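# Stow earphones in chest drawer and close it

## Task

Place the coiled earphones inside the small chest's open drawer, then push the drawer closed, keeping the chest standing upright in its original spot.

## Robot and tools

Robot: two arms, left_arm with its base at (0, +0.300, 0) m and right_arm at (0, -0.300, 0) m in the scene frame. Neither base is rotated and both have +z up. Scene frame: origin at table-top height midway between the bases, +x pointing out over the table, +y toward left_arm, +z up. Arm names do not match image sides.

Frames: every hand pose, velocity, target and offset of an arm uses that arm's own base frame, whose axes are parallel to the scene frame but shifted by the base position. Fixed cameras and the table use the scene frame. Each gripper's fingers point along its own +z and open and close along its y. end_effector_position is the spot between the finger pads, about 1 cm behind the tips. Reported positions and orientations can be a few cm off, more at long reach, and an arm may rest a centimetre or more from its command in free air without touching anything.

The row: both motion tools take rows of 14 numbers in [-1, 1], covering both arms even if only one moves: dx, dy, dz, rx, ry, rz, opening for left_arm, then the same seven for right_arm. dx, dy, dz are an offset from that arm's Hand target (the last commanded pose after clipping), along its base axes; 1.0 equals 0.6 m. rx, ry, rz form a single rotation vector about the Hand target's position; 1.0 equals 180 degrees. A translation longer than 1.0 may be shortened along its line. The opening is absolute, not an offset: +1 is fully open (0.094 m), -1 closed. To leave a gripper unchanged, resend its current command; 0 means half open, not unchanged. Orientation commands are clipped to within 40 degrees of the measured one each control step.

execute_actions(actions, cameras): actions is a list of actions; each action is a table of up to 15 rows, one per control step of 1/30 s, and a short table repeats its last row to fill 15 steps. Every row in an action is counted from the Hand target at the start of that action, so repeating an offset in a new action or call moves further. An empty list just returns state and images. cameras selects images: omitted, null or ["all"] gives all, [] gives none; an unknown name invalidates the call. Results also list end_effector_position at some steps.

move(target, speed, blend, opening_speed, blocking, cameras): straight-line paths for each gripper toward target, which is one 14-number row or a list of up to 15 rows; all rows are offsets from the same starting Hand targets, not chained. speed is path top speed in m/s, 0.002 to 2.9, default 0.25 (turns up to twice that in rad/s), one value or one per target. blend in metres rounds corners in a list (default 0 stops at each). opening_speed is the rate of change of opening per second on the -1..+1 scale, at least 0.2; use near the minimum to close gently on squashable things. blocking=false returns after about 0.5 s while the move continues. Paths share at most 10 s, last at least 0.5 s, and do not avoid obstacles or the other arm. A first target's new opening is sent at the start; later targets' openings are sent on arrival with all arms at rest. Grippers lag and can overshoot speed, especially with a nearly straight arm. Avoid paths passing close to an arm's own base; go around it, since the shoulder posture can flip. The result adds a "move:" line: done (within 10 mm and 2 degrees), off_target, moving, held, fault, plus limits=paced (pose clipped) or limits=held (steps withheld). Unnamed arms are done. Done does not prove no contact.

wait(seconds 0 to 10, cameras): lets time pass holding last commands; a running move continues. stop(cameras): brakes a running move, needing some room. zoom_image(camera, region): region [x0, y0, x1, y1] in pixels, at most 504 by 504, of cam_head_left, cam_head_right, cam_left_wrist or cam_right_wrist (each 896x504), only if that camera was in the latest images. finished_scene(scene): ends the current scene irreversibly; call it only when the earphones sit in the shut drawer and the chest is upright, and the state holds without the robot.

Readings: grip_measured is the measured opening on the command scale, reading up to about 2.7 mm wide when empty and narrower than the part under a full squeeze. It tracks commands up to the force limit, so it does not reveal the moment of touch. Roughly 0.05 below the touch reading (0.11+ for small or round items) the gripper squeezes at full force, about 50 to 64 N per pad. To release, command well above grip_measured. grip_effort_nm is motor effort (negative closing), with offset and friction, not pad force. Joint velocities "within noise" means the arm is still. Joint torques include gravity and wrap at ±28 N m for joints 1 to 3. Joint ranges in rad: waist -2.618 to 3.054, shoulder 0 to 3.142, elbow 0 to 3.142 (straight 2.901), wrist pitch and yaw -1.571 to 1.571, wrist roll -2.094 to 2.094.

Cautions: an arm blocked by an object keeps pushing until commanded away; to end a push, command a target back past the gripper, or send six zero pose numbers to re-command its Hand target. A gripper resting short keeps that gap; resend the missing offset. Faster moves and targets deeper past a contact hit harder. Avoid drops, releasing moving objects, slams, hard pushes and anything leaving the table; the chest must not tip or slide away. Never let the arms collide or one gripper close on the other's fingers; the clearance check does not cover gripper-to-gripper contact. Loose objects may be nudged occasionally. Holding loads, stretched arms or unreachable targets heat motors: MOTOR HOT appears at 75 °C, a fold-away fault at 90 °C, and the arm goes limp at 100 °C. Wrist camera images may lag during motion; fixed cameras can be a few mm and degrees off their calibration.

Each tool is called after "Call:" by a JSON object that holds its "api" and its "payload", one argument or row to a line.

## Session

Call:
{"api": "execute_actions", "payload": {
  "actions": []
}}

Call:
{"api": "zoom_image", "payload": {
  "camera": "cam_head_left",
  "region": [200, 200, 700, 504]
}}

Scene clock: 0.00 s.
left_arm: end_effector_position=(+0.3999, +0.0260, +0.1091) grip_measured=+1.000 grip_effort_nm=n/a end_effector_quat_wxyz=(+0.582, -0.043, +0.812, +0.033) | right_arm: end_effector_position=(+0.3903, -0.0108, +0.1125) grip_measured=+1.000 grip_effort_nm=n/a end_effector_quat_wxyz=(+0.622, +0.031, +0.782, -0.014)
Joint positions: left_arm=[0.027 1.508 0.396 0.784 -0.079 -0.023 0.094] | right_arm=[-0.004 1.551 0.299 1.023 0.057 0.031 0.094]
Joint velocities: within noise
Joint torques (N m): no reading
Heat: left arm: 27 °C; right arm: 25 °C.
Hand target: left_arm +0.4012, +0.0261, +0.1126; +0.585, -0.044, +0.809, +0.033 | right_arm +0.3905, -0.0108, +0.1123; +0.620, +0.031, +0.784, -0.014
Tool commands: left_gripper/opening=+1.0 right_gripper/opening=+1.0
camera_calibration:
cam_left_wrist: T_world_to_cam=[[0.0829603, -0.996553, 0.000320277, -0.00726171], [-0.689967, -0.0576698, -0.72154, 0.393541], [0.719071, 0.0596381, -0.692373, -0.127516], [0, 0, 0, 1]] pos_world=[0.363826, 0.0230636, 0.195669]
cam_right_wrist: T_world_to_cam=[[-0.0565739, -0.997951, -0.0298787, 0.0172992], [-0.590037, 0.0575606, -0.805322, 0.363658], [0.805392, -0.0279307, -0.592085, -0.162229], [0, 0, 0, 1]] pos_world=[0.346208, -0.00819981, 0.197326]

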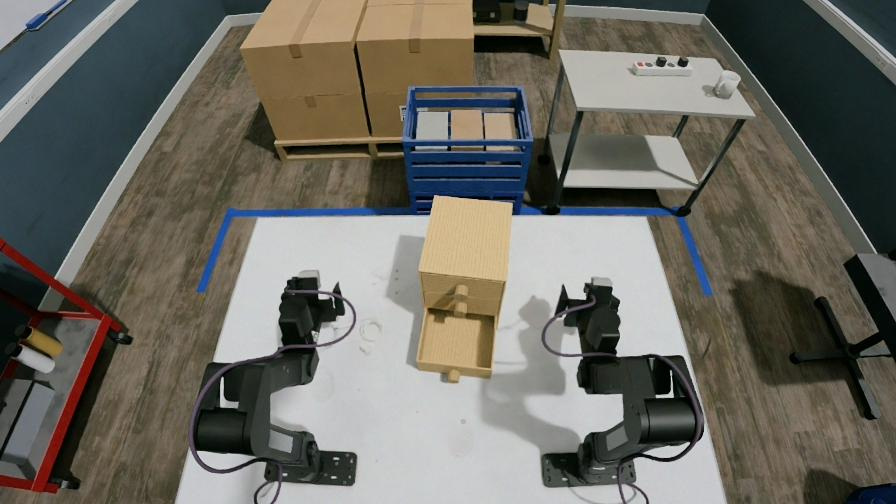

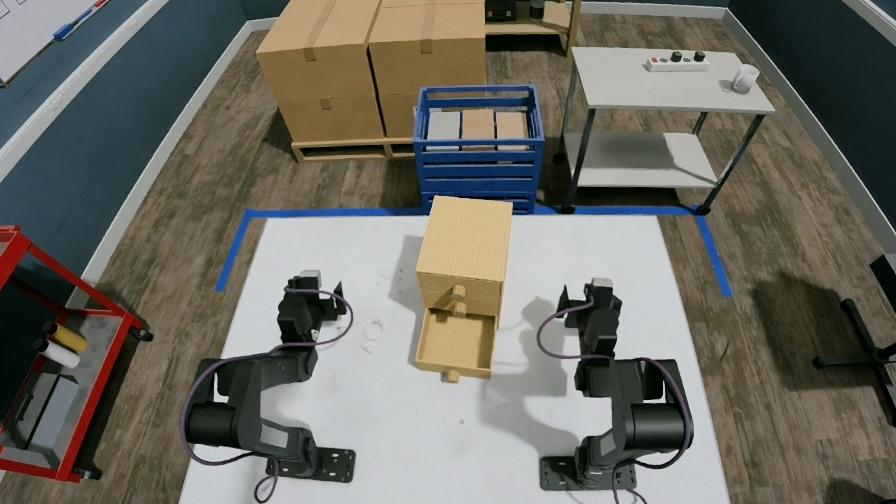

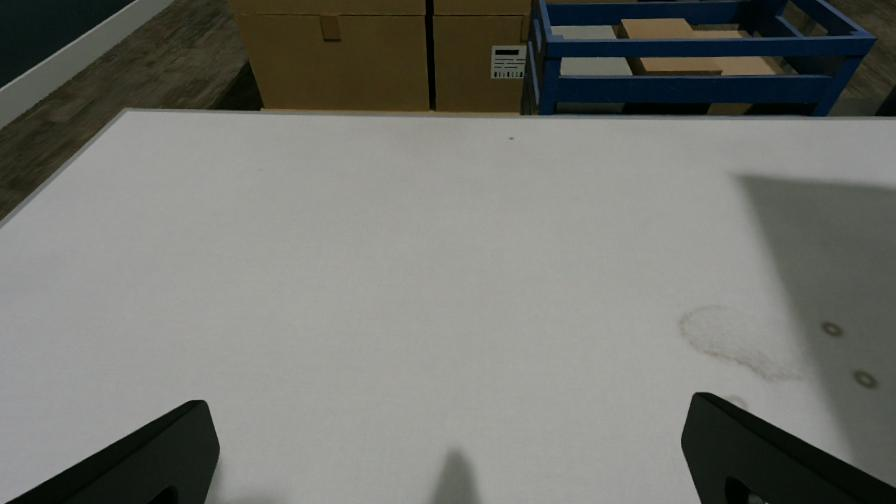

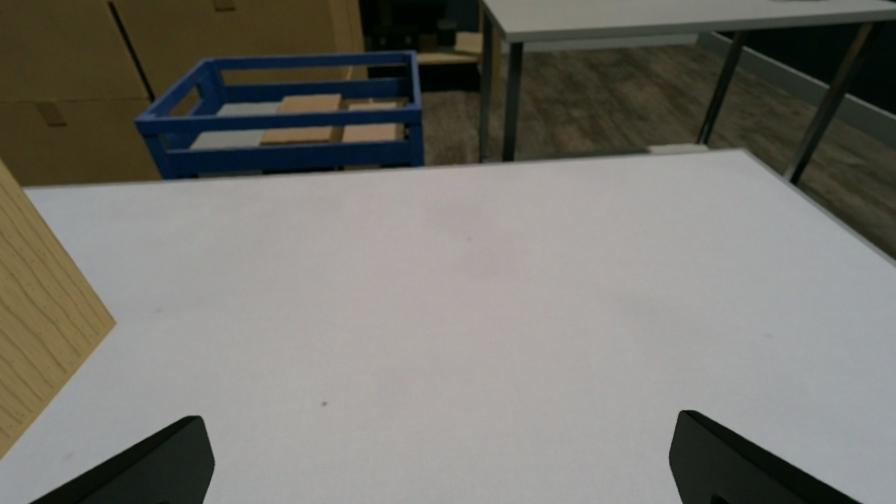

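Scaled by 1.008 from the camera's 896x504 image, which has a finer 1280x720 frame.

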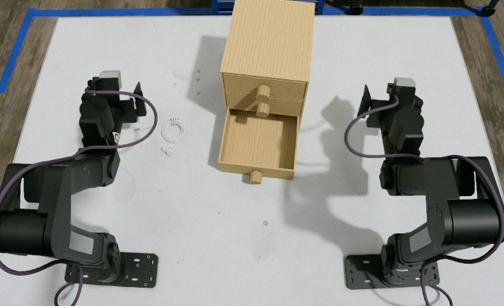

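White earphones at about (371,335).

Call:
{"api": "zoom_image", "payload": {
  "camera": "cam_head_left",
  "region": [310, 290, 430, 380]
}}

Call:
{"api": "zoom_image", "payload": {
  "camera": "cam_head_left",
  "region": [390, 190, 530, 400]
}}

Scaled by 4.200 from the camera's 896x504 image, which has a finer 1280x720 frame.

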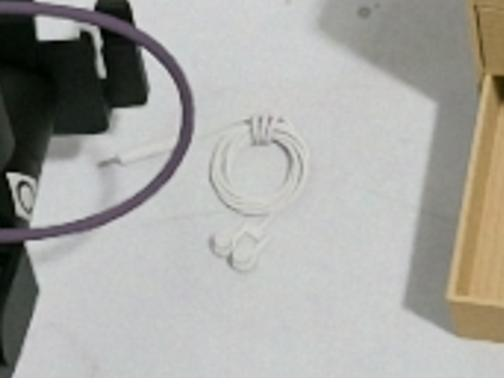

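Scaled by 2.400 from the camera's 896x504 image, which has a finer 1280x720 frame.

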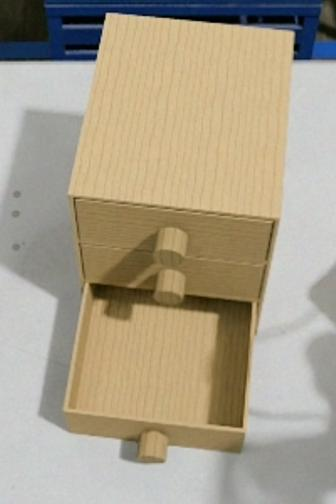

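Call:
{"api": "move", "payload": {
  "target": [-0.127,-0.215,0.12,-0.1085,0.3853,0.0902,0.6,0,0,0,0,0,0,1],
  "speed": 0.4,
  "cameras": ["cam_head_left","cam_left_wrist"]
}}

Scene clock: 30.50 s.
left_arm: end_effector_position=(+0.3241, -0.1009, +0.1827) grip_measured=+0.602 grip_effort_nm=-0.100 end_effector_quat_wxyz=(+0.004, -0.215, +0.977, -0.002) | right_arm: end_effector_position=(+0.3903, -0.0108, +0.1125) grip_measured=+1.000 grip_effort_nm=-0.002 end_effector_quat_wxyz=(+0.622, +0.031, +0.782, -0.014)
Joint positions: left_arm=[-0.305 1.847 1.841 -1.556 -0.001 -0.739 0.075] | right_arm=[-0.004 1.551 0.299 1.023 0.057 0.031 0.094]
Joint velocities: within noise
Joint torques (N m): left_arm=[-0.43 -5.78 7.04 -0.33 0.06 -0.05] | right_arm=[0.03 -6.37 6.26 1.93 0.06 -0.02]
Heat: left arm: 27 °C; right arm: 29 °C.
Hand target: left_arm +0.3250, -0.1029, +0.1845; -0.001, -0.216, +0.976, +0.000 | right_arm +0.3905, -0.0108, +0.1123; +0.620, +0.031, +0.784, -0.014
Off the commanded pose: left_arm 0.003 m, 1 deg | right_arm 0.000 m, 0 deg.
joint sent to its limit (left arm) — joint 4 (wrist pitch), lower limit. The joint targets still meet the commanded pose.
move: done
camera_calibration:
cam_left_wrist: T_world_to_cam=[[0.415452, -0.909049, 0.0320952, -0.232132], [-0.832103, -0.36556, 0.417098, 0.194075], [-0.36743, -0.199991, -0.908295, 0.350864], [0, 0, 0, 1]] pos_world=[0.386848, -0.0699044, 0.24519]
Images, in order (width x height): cam_head_left 896x504, cam_left_wrist 896x504.

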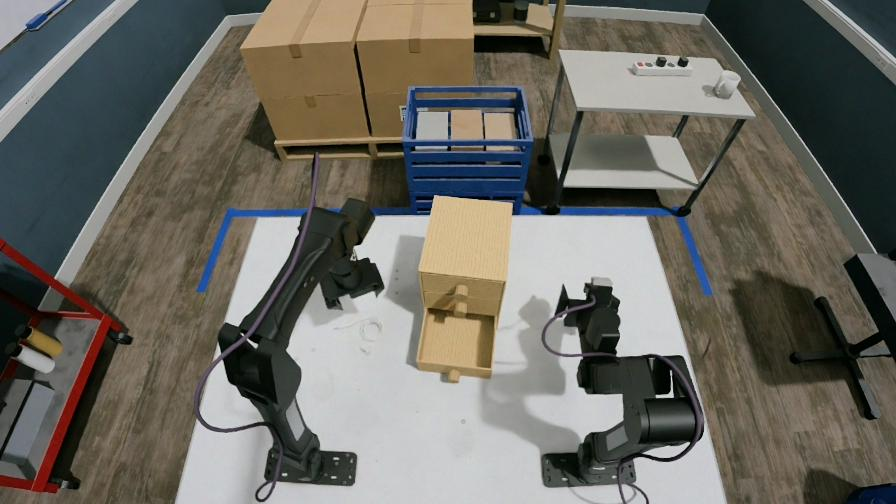

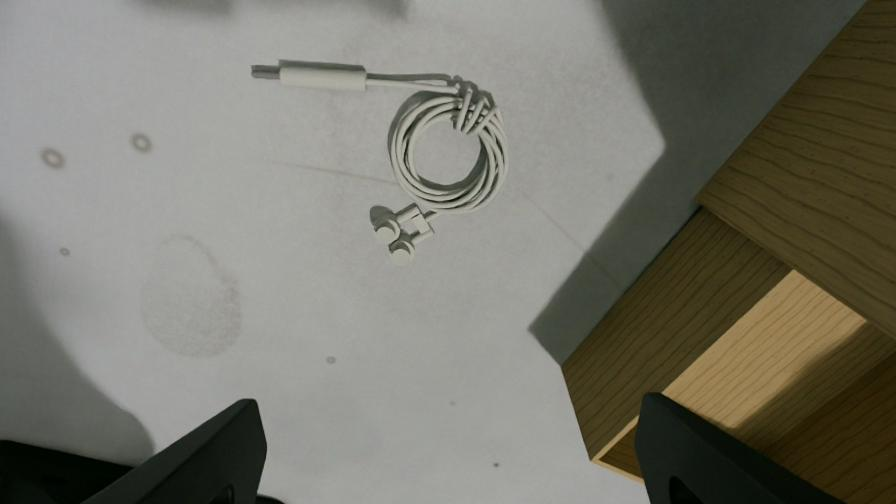

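Call:
{"api": "move", "payload": {
  "target": [0.0265,0.001,-0.224,0,0,0,0.85,0,0,0,0,0,0,1],
  "speed": 0.25,
  "cameras": ["cam_left_wrist"]
}}

Scene clock: 38.33 s.
left_arm: end_effector_position=(+0.3381, -0.1032, +0.0541) grip_measured=+0.848 grip_effort_nm=0.110 end_effector_quat_wxyz=(-0.003, -0.216, +0.976, +0.002) | right_arm: end_effector_position=(+0.3903, -0.0108, +0.1126) grip_measured=+1.000 grip_effort_nm=-0.007 end_effector_quat_wxyz=(+0.622, +0.031, +0.782, -0.014)
Joint positions: left_arm=[-0.299 1.924 1.428 -1.082 0 -0.734 0.087] | right_arm=[-0.004 1.551 0.299 1.024 0.057 0.031 0.094]
Joint velocities: within noise
Joint torques (N m): left_arm=[0.44 -6.76 4.86 -0.08 0.03 0.05] | right_arm=[-0.02 -6.38 6.23 1.93 0.05 -0.01]
Heat: left arm: 28 °C; right arm: 30 °C.
Hand target: left_arm +0.3409, -0.1024, +0.0501; -0.001, -0.216, +0.976, +0.000 | right_arm +0.3905, -0.0108, +0.1123; +0.620, +0.031, +0.784, -0.014
Off the commanded pose: left_arm 0.005 m, 0 deg | right_arm 0.000 m, 0 deg.
move: done
camera_calibration:
cam_left_wrist: T_world_to_cam=[[0.417222, -0.908532, 0.0222464, -0.23598], [-0.825135, -0.368437, 0.42826, 0.25523], [-0.380891, -0.197036, -0.903382, 0.24337], [0, 0, 0, 1]] pos_world=[0.401753, -0.072407, 0.115801]
Images, in order (width x height): cam_left_wrist 896x504.

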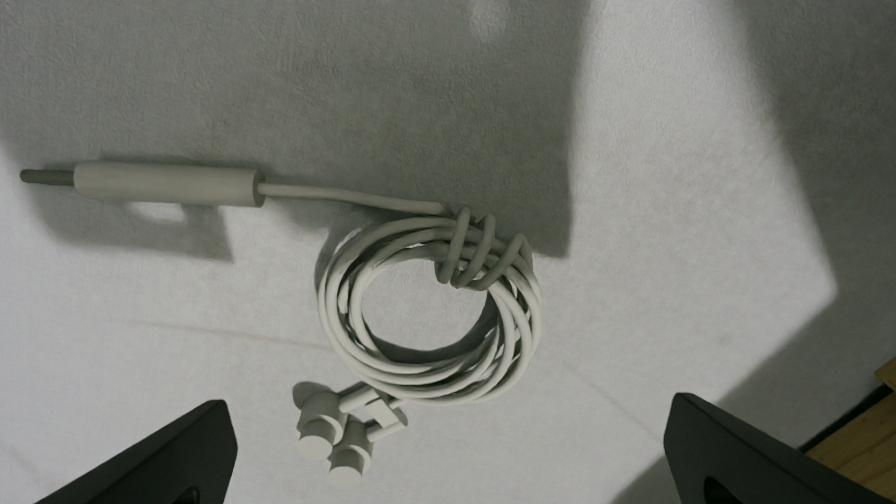

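Call:
{"api": "move", "payload": {
  "target": [-0.002,0.005,-0.073,0,0,0,0.85,0,0,0,0,0,0,1],
  "speed": 0.1,
  "cameras": ["cam_left_wrist"]
}}

Scene clock: 44.67 s.
left_arm: end_effector_position=(+0.3385, -0.1010, +0.0125) grip_measured=+0.848 grip_effort_nm=0.115 end_effector_quat_wxyz=(+0.000, -0.215, +0.977, +0.000) | right_arm: end_effector_position=(+0.3903, -0.0108, +0.1125) grip_measured=+1.000 grip_effort_nm=-0.007 end_effector_quat_wxyz=(+0.622, +0.031, +0.782, -0.014)
Joint positions: left_arm=[-0.293 1.968 1.316 -0.918 0 -0.727 0.087] | right_arm=[-0.004 1.551 0.299 1.023 0.057 0.031 0.094]
Joint velocities: within noise
Joint torques (N m): left_arm=[0.53 -6.53 4.49 -0.01 0.02 0.06] | right_arm=[-0.01 -6.38 6.22 1.93 0.05 -0.02]
Heat: left arm: 28 °C; right arm: 30 °C.
Hand target: left_arm +0.3397, -0.0993, +0.0063; -0.001, -0.216, +0.976, +0.000 | right_arm +0.3905, -0.0108, +0.1123; +0.620, +0.031, +0.784, -0.014
Off the commanded pose: left_arm 0.007 m, 0 deg | right_arm 0.000 m, 0 deg.
move: done
camera_calibration:
cam_left_wrist: T_world_to_cam=[[0.41602, -0.908962, 0.026763, -0.232944], [-0.828353, -0.366656, 0.423551, 0.275497], [-0.375179, -0.198375, -0.905477, 0.204256], [0, 0, 0, 1]] pos_world=[0.401751, -0.0702054, 0.0744963]
Images, in order (width x height): cam_left_wrist 896x504.

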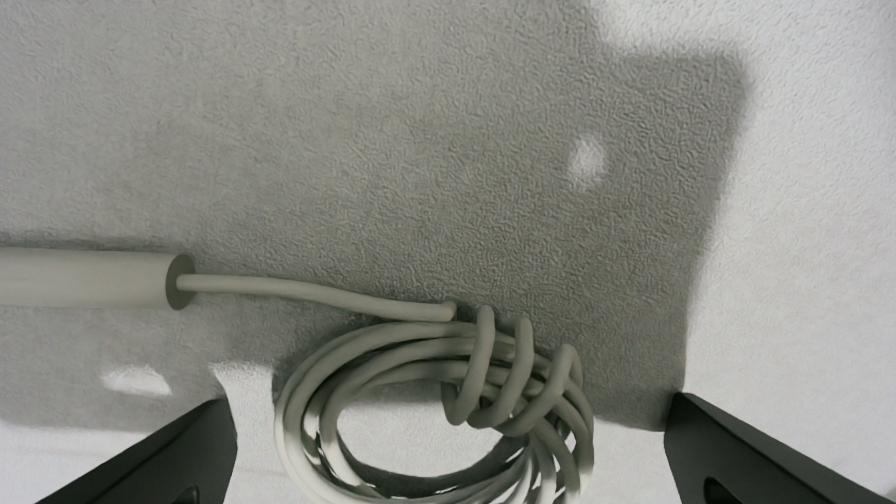

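Call:
{"api": "move", "payload": {
  "target": [-0.0005,0,-0.003,0,0,0,-0.3,0,0,0,0,0,0,1],
  "opening_speed": 0.7,
  "cameras": ["cam_left_wrist"]
}}

Call:
{"api": "move", "payload": {
  "target": [0,0,0,0,0,0,-0.9,0,0,0,0,0,0,1],
  "opening_speed": 0.4,
  "cameras": ["cam_left_wrist"]
}}

Scene clock: 52.03 s.
left_arm: end_effector_position=(+0.3402, -0.1016, +0.0125) grip_measured=-0.297 grip_effort_nm=-0.139 end_effector_quat_wxyz=(+0.003, -0.215, +0.977, -0.002) | right_arm: end_effector_position=(+0.3903, -0.0108, +0.1125) grip_measured=+1.000 grip_effort_nm=-0.007 end_effector_quat_wxyz=(+0.622, +0.031, +0.782, -0.014)
Joint positions: left_arm=[-0.293 1.968 1.316 -0.911 0 -0.727 0.033] | right_arm=[-0.004 1.551 0.299 1.023 0.057 0.031 0.094]
Joint velocities: within noise
Joint torques (N m): left_arm=[0.51 -6.41 4.14 0 0.03 0.05] | right_arm=[-0.01 -6.39 6.24 1.93 0.05 -0.01]
Heat: left arm: 28 °C; right arm: 31 °C.
Hand target: left_arm +0.3394, -0.0994, +0.0045; -0.001, -0.216, +0.976, +0.000 | right_arm +0.3905, -0.0108, +0.1123; +0.620, +0.031, +0.784, -0.014
Off the commanded pose: left_arm 0.008 m, 1 deg | right_arm 0.000 m, 0 deg.
move: done
camera_calibration:
cam_left_wrist: T_world_to_cam=[[0.41577, -0.908913, 0.031826, -0.234132], [-0.831234, -0.365572, 0.418817, 0.277851], [-0.369033, -0.200586, -0.907513, 0.20254], [0, 0, 0, 1]] pos_world=[0.403048, -0.0706044, 0.0748906]
Images, in order (width x height): cam_left_wrist 896x504.

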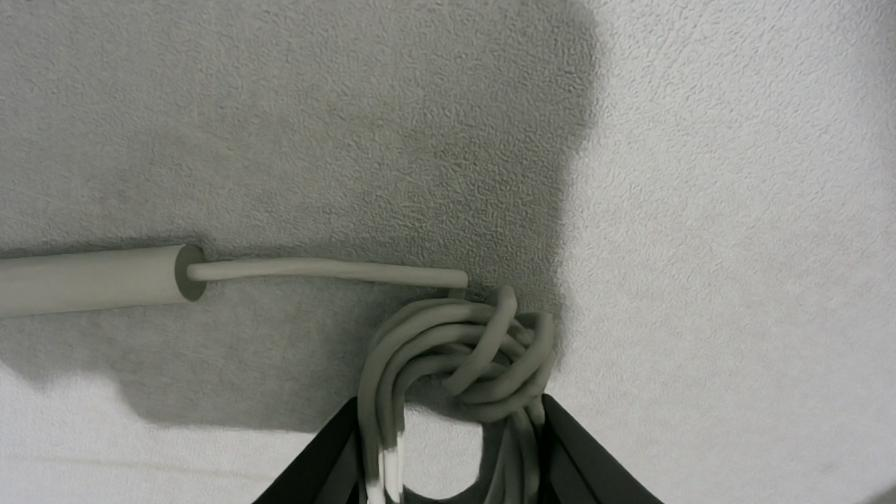

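Scene clock: 53.77 s.
left_arm: end_effector_position=(+0.3404, -0.1017, +0.0125) grip_measured=-0.858 grip_effort_nm=-0.974 end_effector_quat_wxyz=(+0.004, -0.215, +0.977, -0.002) | right_arm: end_effector_position=(+0.3903, -0.0108, +0.1125) grip_measured=+1.000 grip_effort_nm=-0.002 end_effector_quat_wxyz=(+0.622, +0.031, +0.782, -0.014)
Joint positions: left_arm=[-0.293 1.968 1.316 -0.91 0 -0.727 0.007] | right_arm=[-0.004 1.551 0.299 1.023 0.057 0.031 0.094]
Joint velocities: within noise
Joint torques (N m): left_arm=[0.51 -6.39 4.15 0 0.03 0.05] | right_arm=[-0.01 -6.39 6.23 1.93 0.06 -0.02]
Heat: left arm: 28 °C; right arm: 31 °C.
Hand target: left_arm +0.3394, -0.0994, +0.0045; -0.001, -0.216, +0.976, +0.000 | right_arm +0.3905, -0.0108, +0.1123; +0.620, +0.031, +0.784, -0.014
Off the commanded pose: left_arm 0.008 m, 1 deg | right_arm 0.000 m, 0 deg.
move: done
camera_calibration:
cam_left_wrist: T_world_to_cam=[[0.415753, -0.908902, 0.0323455, -0.234205], [-0.831562, -0.365491, 0.418236, 0.278115], [-0.368314, -0.20078, -0.907762, 0.202291], [0, 0, 0, 1]] pos_world=[0.403148, -0.0706043, 0.07489]
Images, in order (width x height): cam_left_wrist 896x504.

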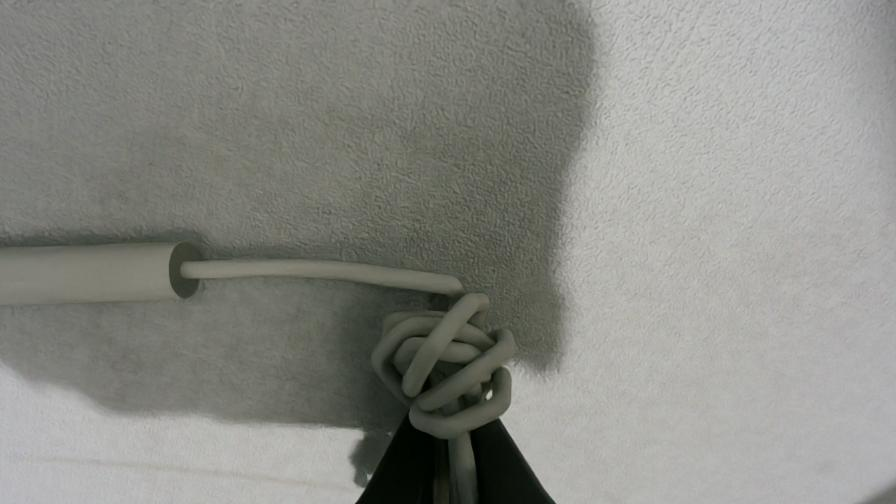

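Call:
{"api": "move", "payload": {
  "target": [
    [0,0,0.3,0,0,0,-0.9,0,0,0,0,0,0,1],
    [-0.157,-0.167,0.31,0.1639,-0.1168,-0.6541,-0.9,0,0,0,0,0,0,1],
    [-0.07,-0.357,0.293,0.1639,-0.1168,-0.6541,-0.9,0,0,0,0,0,0,1]
  ],
  "speed": [0.2,0.5,0.25],
  "blend": [0.04,0.04,0]
}}

Call:
{"api": "zoom_image", "payload": {
  "camera": "cam_head_left",
  "region": [390, 220, 550, 400]
}}

Scene clock: 70.77 s.
left_arm: end_effector_position=(+0.2957, -0.3110, +0.1759) grip_measured=-0.864 grip_effort_nm=-1.018 end_effector_quat_wxyz=(+0.189, +0.721, +0.644, +0.171) | right_arm: end_effector_position=(+0.3903, -0.0108, +0.1125) grip_measured=+1.000 grip_effort_nm=-0.002 end_effector_quat_wxyz=(+0.622, +0.031, +0.782, -0.014)
Joint positions: left_arm=[-0.969 1.845 1.7 -1.073 -0.384 0.784 0.006] | right_arm=[-0.004 1.551 0.299 1.023 0.057 0.031 0.094]
Joint velocities: within noise
Joint torques (N m): left_arm=[-0.4 -6.61 7.82 0.31 -0.29 -0.07] | right_arm=[0.01 -6.42 6.22 1.93 0.06 -0.02]
Heat: left arm: 29 °C; right arm: 31 °C.
Hand target: left_arm +0.2974, -0.3136, +0.1802; +0.191, +0.718, +0.646, +0.174 | right_arm +0.3905, -0.0108, +0.1123; +0.620, +0.031, +0.784, -0.014
Off the commanded pose: left_arm 0.005 m, 1 deg | right_arm 0.000 m, 0 deg.
move: done
camera_calibration:
cam_left_wrist: T_world_to_cam=[[-0.876478, 0.105006, -0.469851, 0.374607], [-0.0931169, 0.920523, 0.37943, 0.284543], [0.472351, 0.376313, -0.79704, 0.203575], [0, 0, 0, 1]] pos_world=[0.258672, -0.377872, 0.230302]
cam_right_wrist: T_world_to_cam=[[-0.0565739, -0.997951, -0.0298787, 0.0172992], [-0.590037, 0.0575606, -0.805322, 0.363658], [0.805392, -0.0279307, -0.592085, -0.162229], [0, 0, 0, 1]] pos_world=[0.346208, -0.00819981, 0.197326]

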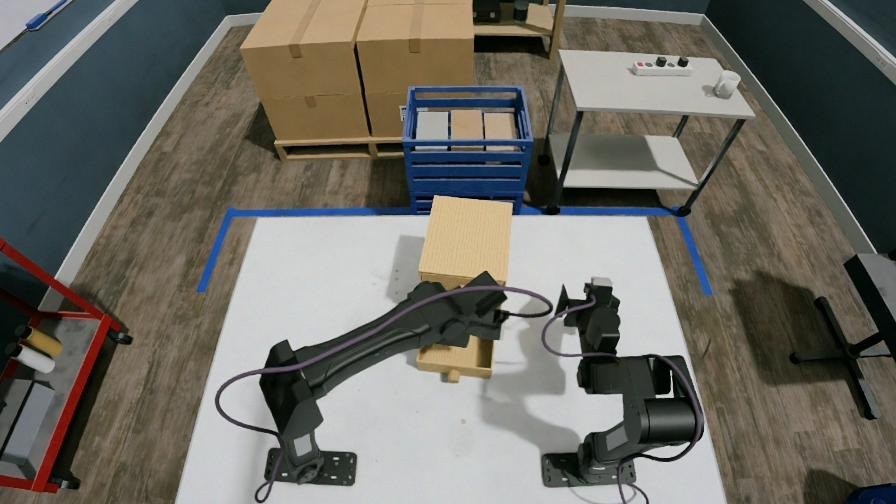

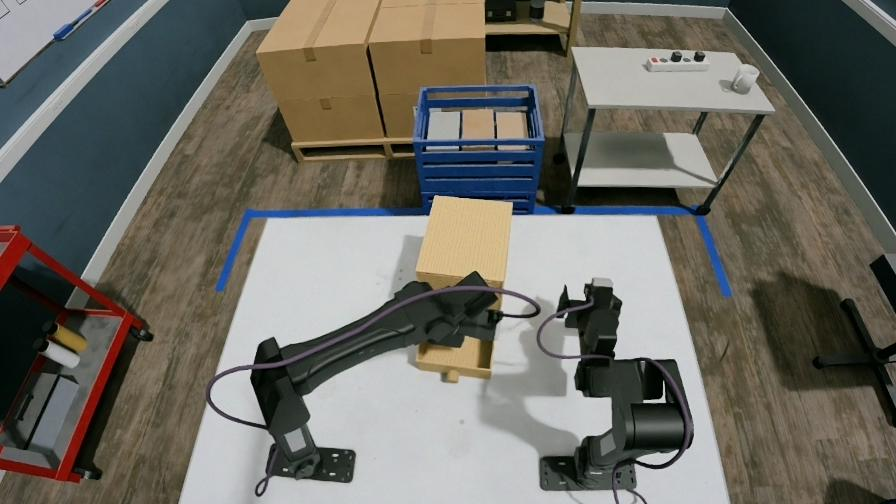

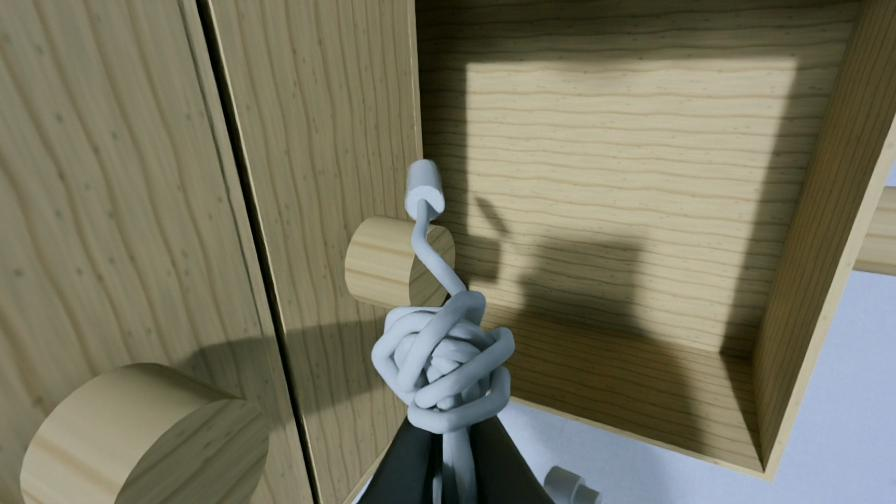

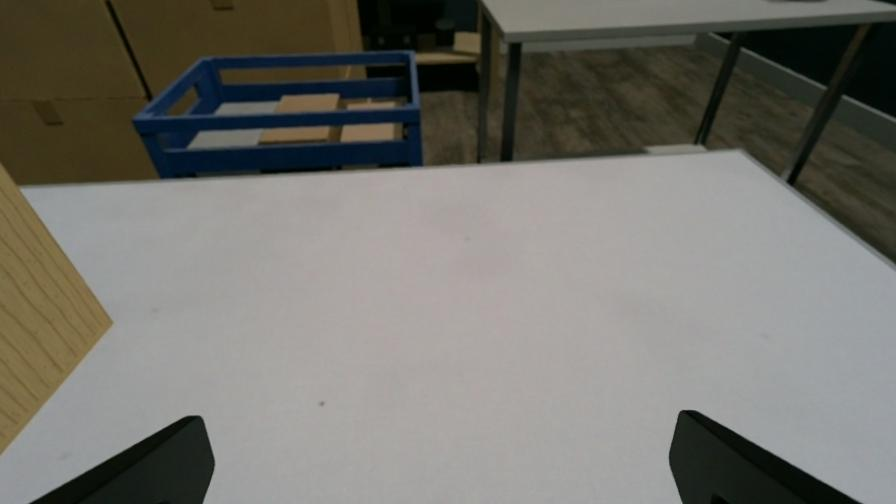

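Scaled by 2.800 from the camera's 896x504 image, which has a finer 1280x720 frame.

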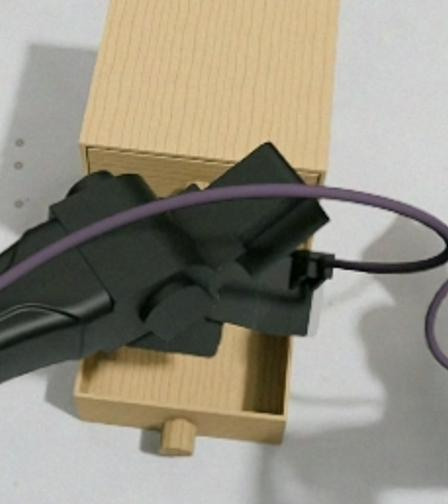

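Call:
{"api": "move", "payload": {
  "target": [
    [-0.005,-0.033,0,0,0,0,-0.9,0,0,0,0,0,0,1],
    [-0.005,-0.033,-0.125,0,0,0,-0.9,0,0,0,0,0,0,1]
  ],
  "speed": 0.12,
  "cameras": ["cam_left_wrist","cam_head_left"]
}}

Call:
{"api": "zoom_image", "payload": {
  "camera": "cam_head_left",
  "region": [390, 220, 550, 400]
}}

Scene clock: 86.57 s.
left_arm: end_effector_position=(+0.2926, -0.3323, +0.1109) grip_measured=-0.864 grip_effort_nm=-1.033 end_effector_quat_wxyz=(+0.191, +0.721, +0.644, +0.171) | right_arm: end_effector_position=(+0.3903, -0.0108, +0.1125) grip_measured=+1.000 grip_effort_nm=-0.007 end_effector_quat_wxyz=(+0.622, +0.031, +0.782, -0.014)
Joint positions: left_arm=[-1.007 1.914 1.533 -0.848 -0.397 0.745 0.006] | right_arm=[-0.004 1.551 0.299 1.023 0.057 0.031 0.094]
Joint velocities: within noise
Joint torques (N m): left_arm=[-0.1 -6.98 5.23 0.63 -0.31 -0.06] | right_arm=[-0.01 -6.39 6.24 1.92 0.06 -0.01]
Heat: left arm: 29 °C; right arm: 32 °C.
Hand target: left_arm +0.2945, -0.3333, +0.1052; +0.191, +0.718, +0.646, +0.174 | right_arm +0.3905, -0.0108, +0.1123; +0.620, +0.031, +0.784, -0.014
Off the commanded pose: left_arm 0.006 m, 1 deg | right_arm 0.000 m, 0 deg.
move: done
camera_calibration:
cam_left_wrist: T_world_to_cam=[[-0.875415, 0.103581, -0.472144, 0.343021], [-0.0938026, 0.921798, 0.376151, 0.32947], [0.474183, 0.373576, -0.79724, 0.159898], [0, 0, 0, 1]] pos_world=[0.25537, -0.39897, 0.165502]
Images, in order (width x height): cam_head_left 896x504, cam_left_wrist 896x504.

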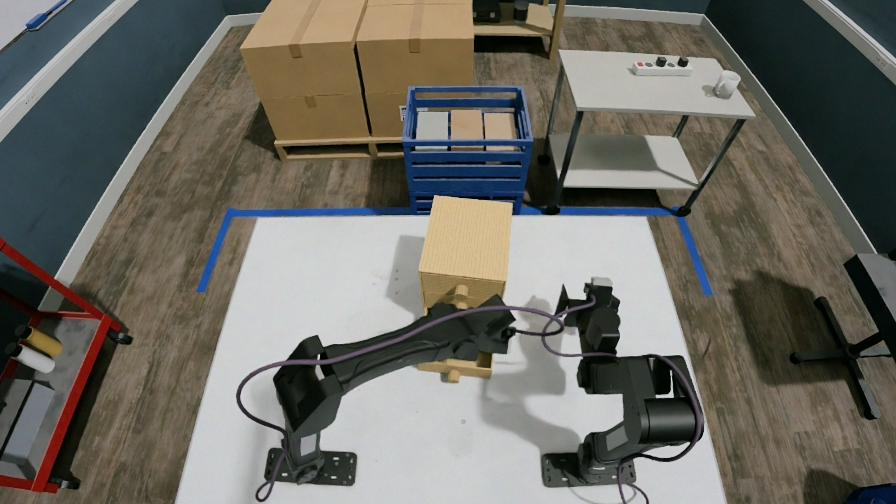

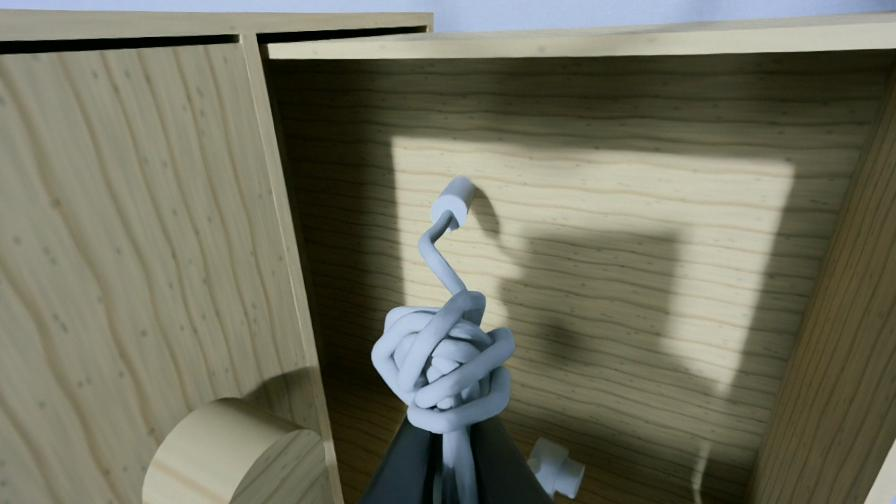

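Scaled by 2.800 from the camera's 896x504 image, which has a finer 1280x720 frame.

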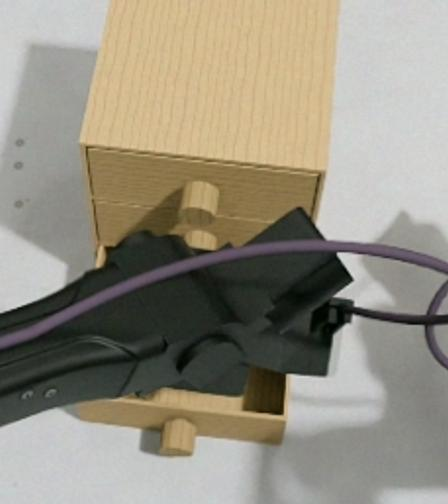

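Call:
{"api": "move", "payload": {
  "target": [-0.008,0.006,-0.09,0,0,0,-0.9,0,0,0,0,0,0,1],
  "speed": 0.08,
  "cameras": ["cam_left_wrist","cam_head_left"]
}}

Call:
{"api": "zoom_image", "payload": {
  "camera": "cam_head_left",
  "region": [390, 220, 550, 400]
}}

Scene clock: 92.93 s.
left_arm: end_effector_position=(+0.2903, -0.3281, +0.0579) grip_measured=-0.864 grip_effort_nm=-1.028 end_effector_quat_wxyz=(+0.192, +0.719, +0.646, +0.171) | right_arm: end_effector_position=(+0.3903, -0.0108, +0.1125) grip_measured=+1.000 grip_effort_nm=0.002 end_effector_quat_wxyz=(+0.622, +0.031, +0.782, -0.014)
Joint positions: left_arm=[-1.007 1.945 1.359 -0.642 -0.399 0.741 0.006] | right_arm=[-0.004 1.551 0.299 1.023 0.057 0.031 0.094]
Joint velocities: within noise
Joint torques (N m): left_arm=[-0.68 -6.86 4.97 0.61 -0.31 -0.08] | right_arm=[0.01 -6.41 6.23 1.93 0.06 -0.01]
Heat: left arm: 29 °C; right arm: 32 °C.
Hand target: left_arm +0.2897, -0.3298, +0.0513; +0.192, +0.718, +0.646, +0.174 | right_arm +0.3905, -0.0108, +0.1123; +0.620, +0.031, +0.784, -0.014
Off the commanded pose: left_arm 0.007 m, 0 deg | right_arm 0.000 m, 0 deg.
move: done
camera_calibration:
cam_left_wrist: T_world_to_cam=[[-0.875151, 0.0991834, -0.473574, 0.314178], [-0.0983039, 0.921903, 0.374742, 0.346777], [0.473758, 0.37451, -0.797054, 0.117517], [0, 0, 0, 1]] pos_world=[0.253368, -0.394867, 0.112502]
Images, in order (width x height): cam_head_left 896x504, cam_left_wrist 896x504.

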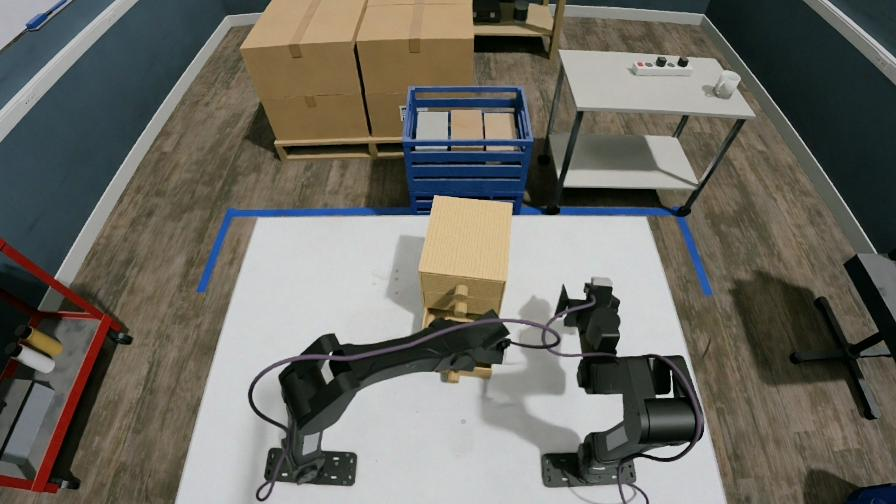

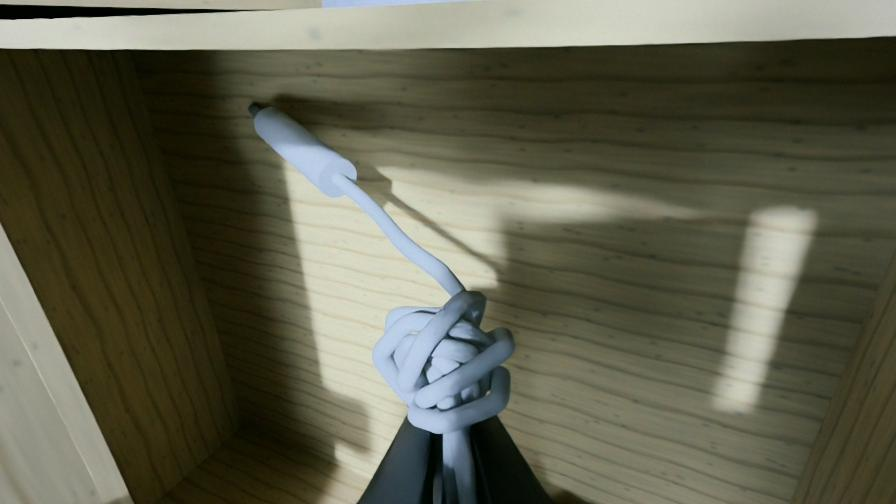

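Scaled by 2.800 from the camera's 896x504 image, which has a finer 1280x720 frame.

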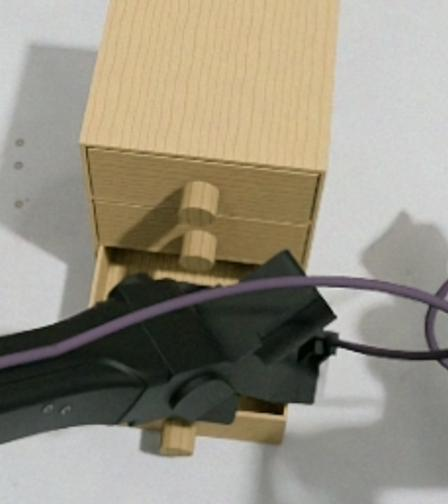

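Call:
{"api": "move", "payload": {
  "target": [
    [0,0,-0.025,0,0,0,-0.9,0,0,0,0,0,0,1],
    [0,0,-0.025,0,0,0,-0.2,0,0,0,0,0,0,1]
  ],
  "speed": 0.06,
  "opening_speed": 0.5,
  "cameras": ["cam_left_wrist","cam_head_left"]
}}

Scene clock: 98.43 s.
left_arm: end_effector_position=(+0.2914, -0.3290, +0.0446) grip_measured=-0.202 grip_effort_nm=0.110 end_effector_quat_wxyz=(+0.194, +0.718, +0.646, +0.172) | right_arm: end_effector_position=(+0.3903, -0.0108, +0.1125) grip_measured=+1.000 grip_effort_nm=-0.002 end_effector_quat_wxyz=(+0.622, +0.031, +0.782, -0.014)
Joint positions: left_arm=[-1.007 1.965 1.327 -0.585 -0.401 0.741 0.037] | right_arm=[-0.004 1.551 0.299 1.023 0.057 0.031 0.094]
Joint velocities: within noise
Joint torques (N m): left_arm=[-0.66 -6.76 4.79 0.62 -0.29 -0.08] | right_arm=[-0.03 -6.38 6.26 1.93 0.06 -0.03]
Heat: left arm: 29 °C; right arm: 33 °C.
Hand target: left_arm +0.2897, -0.3298, +0.0363; +0.192, +0.718, +0.646, +0.174 | right_arm +0.3905, -0.0108, +0.1123; +0.620, +0.031, +0.784, -0.014
Off the commanded pose: left_arm 0.008 m, 0 deg | right_arm 0.000 m, 0 deg.
move: done
camera_calibration:
cam_left_wrist: T_world_to_cam=[[-0.872909, 0.0967652, -0.47819, 0.307577], [-0.100836, 0.923189, 0.370884, 0.354016], [0.477348, 0.371967, -0.796103, 0.104788], [0, 0, 0, 1]] pos_world=[0.254164, -0.395564, 0.0992033]
Images, in order (width x height): cam_head_left 896x504, cam_left_wrist 896x504.

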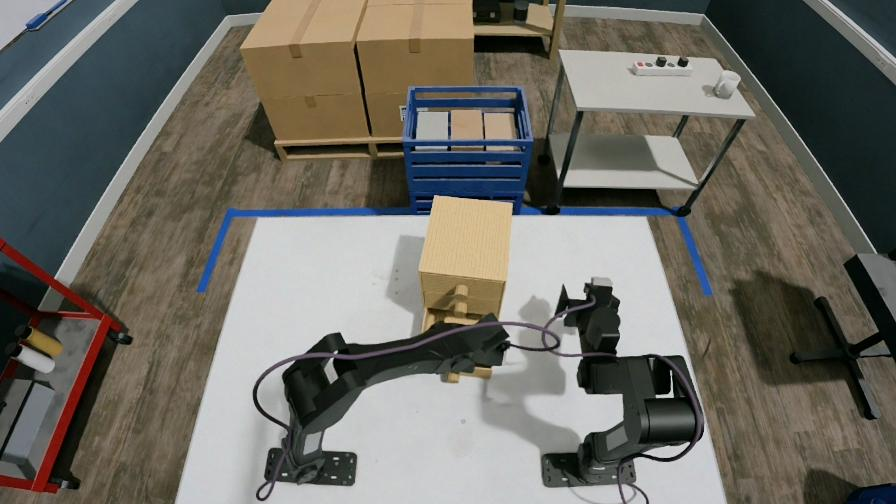

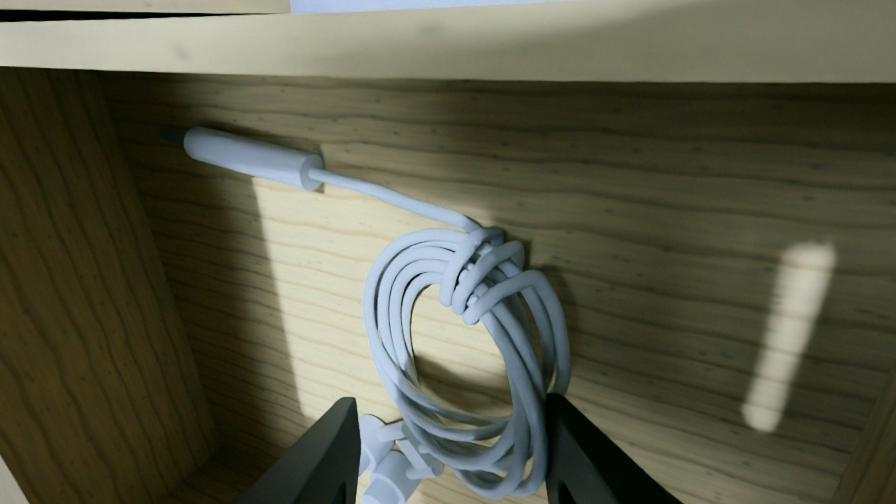

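Call:
{"api": "move", "payload": {
  "target": [0,0,0.002,0,0,0,0.15,0,0,0,0,0,0,1],
  "opening_speed": 0.5,
  "cameras": []
}}

Call:
{"api": "move", "payload": {
  "target": [
    [-0.01,0,0.25,0,0,0,0.15,0,0,0,0,0,0,1],
    [-0.21,0.046,0.22,-0.007,-0.066,0,0.15,0,0,0,0,0,0,1]
  ],
  "speed": [0.15,0.3],
  "blend": [0.04,0],
  "cameras": ["cam_left_wrist","cam_head_left"]
}}

Call:
{"api": "zoom_image", "payload": {
  "camera": "cam_head_left",
  "region": [390, 220, 550, 400]
}}

Scene clock: 112.27 s.
left_arm: end_effector_position=(+0.2932, -0.3301, +0.0457) grip_measured=+0.148 grip_effort_nm=0.110 end_effector_quat_wxyz=(+0.199, +0.716, +0.647, +0.174) | right_arm: end_effector_position=(+0.3903, -0.0108, +0.1125) grip_measured=+1.000 grip_effort_nm=-0.007 end_effector_quat_wxyz=(+0.622, +0.031, +0.782, -0.014)
Joint positions: left_arm=[-1.007 1.965 1.327 -0.576 -0.407 0.739 0.054] | right_arm=[-0.004 1.551 0.299 1.023 0.057 0.031 0.094]
Joint velocities: within noise
Joint torques (N m): left_arm=[-0.66 -6.9 4.98 0.49 -0.22 -0.06] | right_arm=[0.01 -6.41 6.23 1.93 0.06 -0.02]
Heat: left arm: 29 °C; right arm: 33 °C.
Hand target: left_arm +0.2897, -0.3298, +0.0375; +0.192, +0.718, +0.646, +0.174 | right_arm +0.3905, -0.0108, +0.1123; +0.620, +0.031, +0.784, -0.014
Off the commanded pose: left_arm 0.009 m, 1 deg | right_arm 0.000 m, 0 deg.
move: done
No camera images: "cameras" was empty.

Scene clock: 114.63 s.
left_arm: end_effector_position=(+0.1615, -0.3086, +0.1638) grip_measured=+0.148 grip_effort_nm=0.110 end_effector_quat_wxyz=(+0.261, +0.701, +0.621, +0.236) | right_arm: end_effector_position=(+0.3903, -0.0108, +0.1125) grip_measured=+1.000 grip_effort_nm=-0.007 end_effector_quat_wxyz=(+0.622, +0.031, +0.782, -0.014)
Joint positions: left_arm=[-1.423 1.616 1.313 -1.047 -0.69 0.348 0.054] | right_arm=[-0.004 1.551 0.299 1.023 0.057 0.031 0.094]
Joint velocities: within noise
Joint torques (N m): left_arm=[0.29 -6.93 5.2 0.05 -0.55 -0.12] | right_arm=[-0.02 -6.39 6.23 1.93 0.05 -0.02]
Heat: left arm: 30 °C; right arm: 33 °C.
Hand target: left_arm +0.1637, -0.3022, +0.1695; +0.265, +0.694, +0.625, +0.240 | right_arm +0.3905, -0.0108, +0.1123; +0.620, +0.031, +0.784, -0.014
Off the commanded pose: left_arm 0.009 m, 1 deg | right_arm 0.000 m, 0 deg.
move: done
camera_calibration:
cam_left_wrist: T_world_to_cam=[[-0.763498, 0.0998683, -0.638042, 0.258807], [-0.158344, 0.928865, 0.334868, 0.294903], [0.626097, 0.356701, -0.693373, 0.208545], [0, 0, 0, 1]] pos_world=[0.113725, -0.37416, 0.210976]
Images, in order (width x height): cam_head_left 896x504, cam_left_wrist 896x504.

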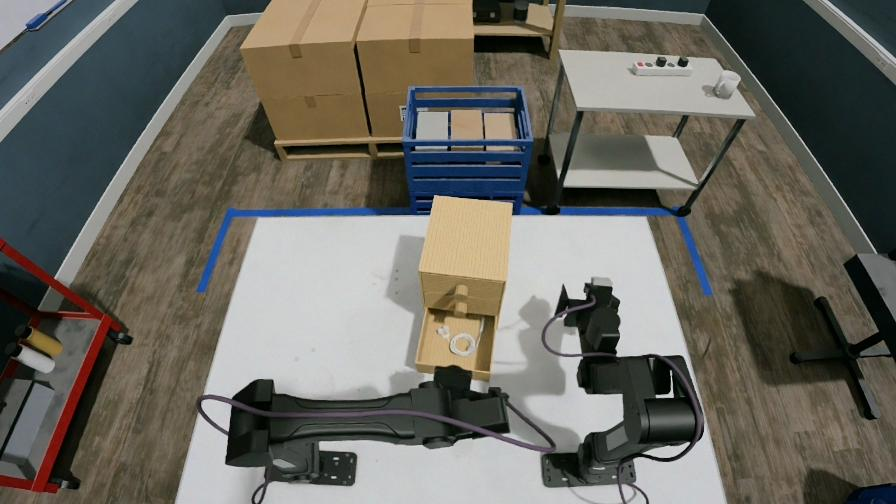

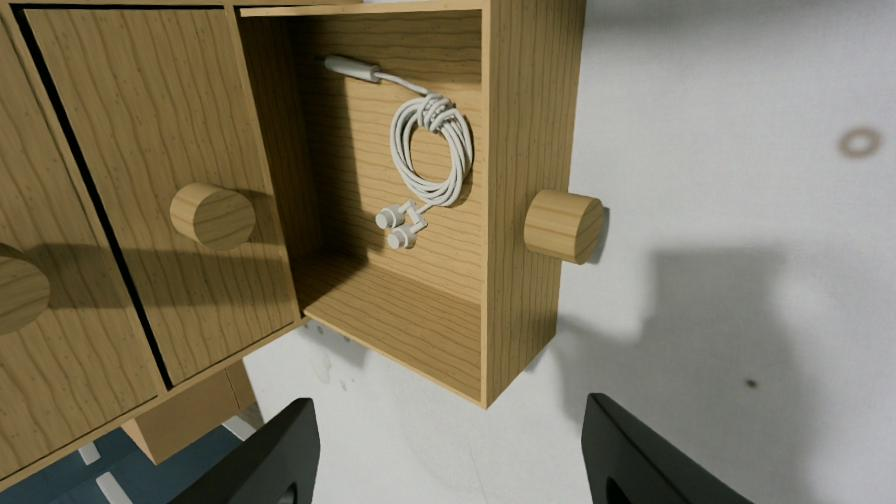

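Scaled by 2.800 from the camera's 896x504 image, which has a finer 1280x720 frame.

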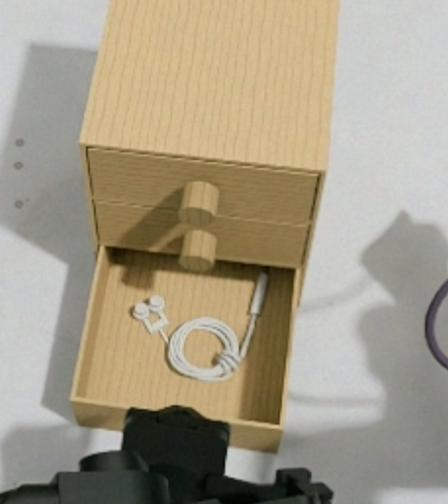

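Call:
{"api": "move", "payload": {
  "target": [
    [-0.022,-0.002,-0.206,0,0,0,-1,0,0,0,0,0,0,1]
  ],
  "speed": 0.2,
  "cameras": ["cam_left_wrist"]
}}

Scene clock: 126.70 s.
left_arm: end_effector_position=(+0.1498, -0.3021, +0.0479) grip_measured=-0.988 grip_effort_nm=-0.657 end_effector_quat_wxyz=(+0.258, +0.698, +0.624, +0.238) | right_arm: end_effector_position=(+0.3903, -0.0108, +0.1125) grip_measured=+1.000 grip_effort_nm=-0.002 end_effector_quat_wxyz=(+0.622, +0.031, +0.782, -0.014)
Joint positions: left_arm=[-1.461 1.734 0.962 -0.621 -0.699 0.287 0.001] | right_arm=[-0.004 1.551 0.299 1.023 0.057 0.031 0.094]
Joint velocities: within noise
Joint torques (N m): left_arm=[-0.47 -5.11 4.45 0.33 -0.56 -0.09] | right_arm=[0.01 -6.39 6.23 1.94 0.05 -0.02]
Heat: left arm: 29 °C; right arm: 34 °C.
Hand target: left_arm +0.1505, -0.3033, +0.0458; +0.265, +0.694, +0.625, +0.240 | right_arm +0.3905, -0.0108, +0.1123; +0.620, +0.031, +0.784, -0.014
Off the commanded pose: left_arm 0.002 m, 1 deg | right_arm 0.000 m, 0 deg.
move: done
camera_calibration:
cam_left_wrist: T_world_to_cam=[[-0.764926, 0.094334, -0.637173, 0.17369], [-0.167483, 0.926063, 0.338168, 0.326134], [0.621963, 0.365389, -0.69257, 0.13644], [0, 0, 0, 1]] pos_world=[0.102622, -0.368259, 0.0948768]
Images, in order (width x height): cam_left_wrist 896x504.

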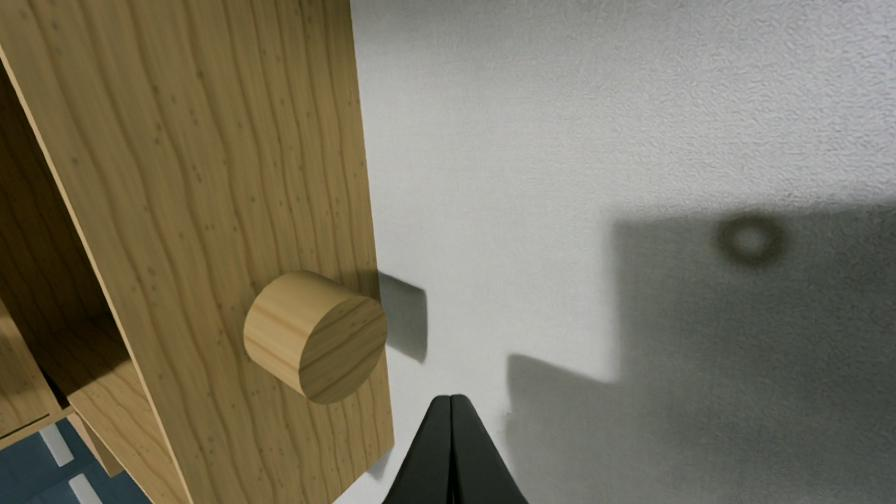

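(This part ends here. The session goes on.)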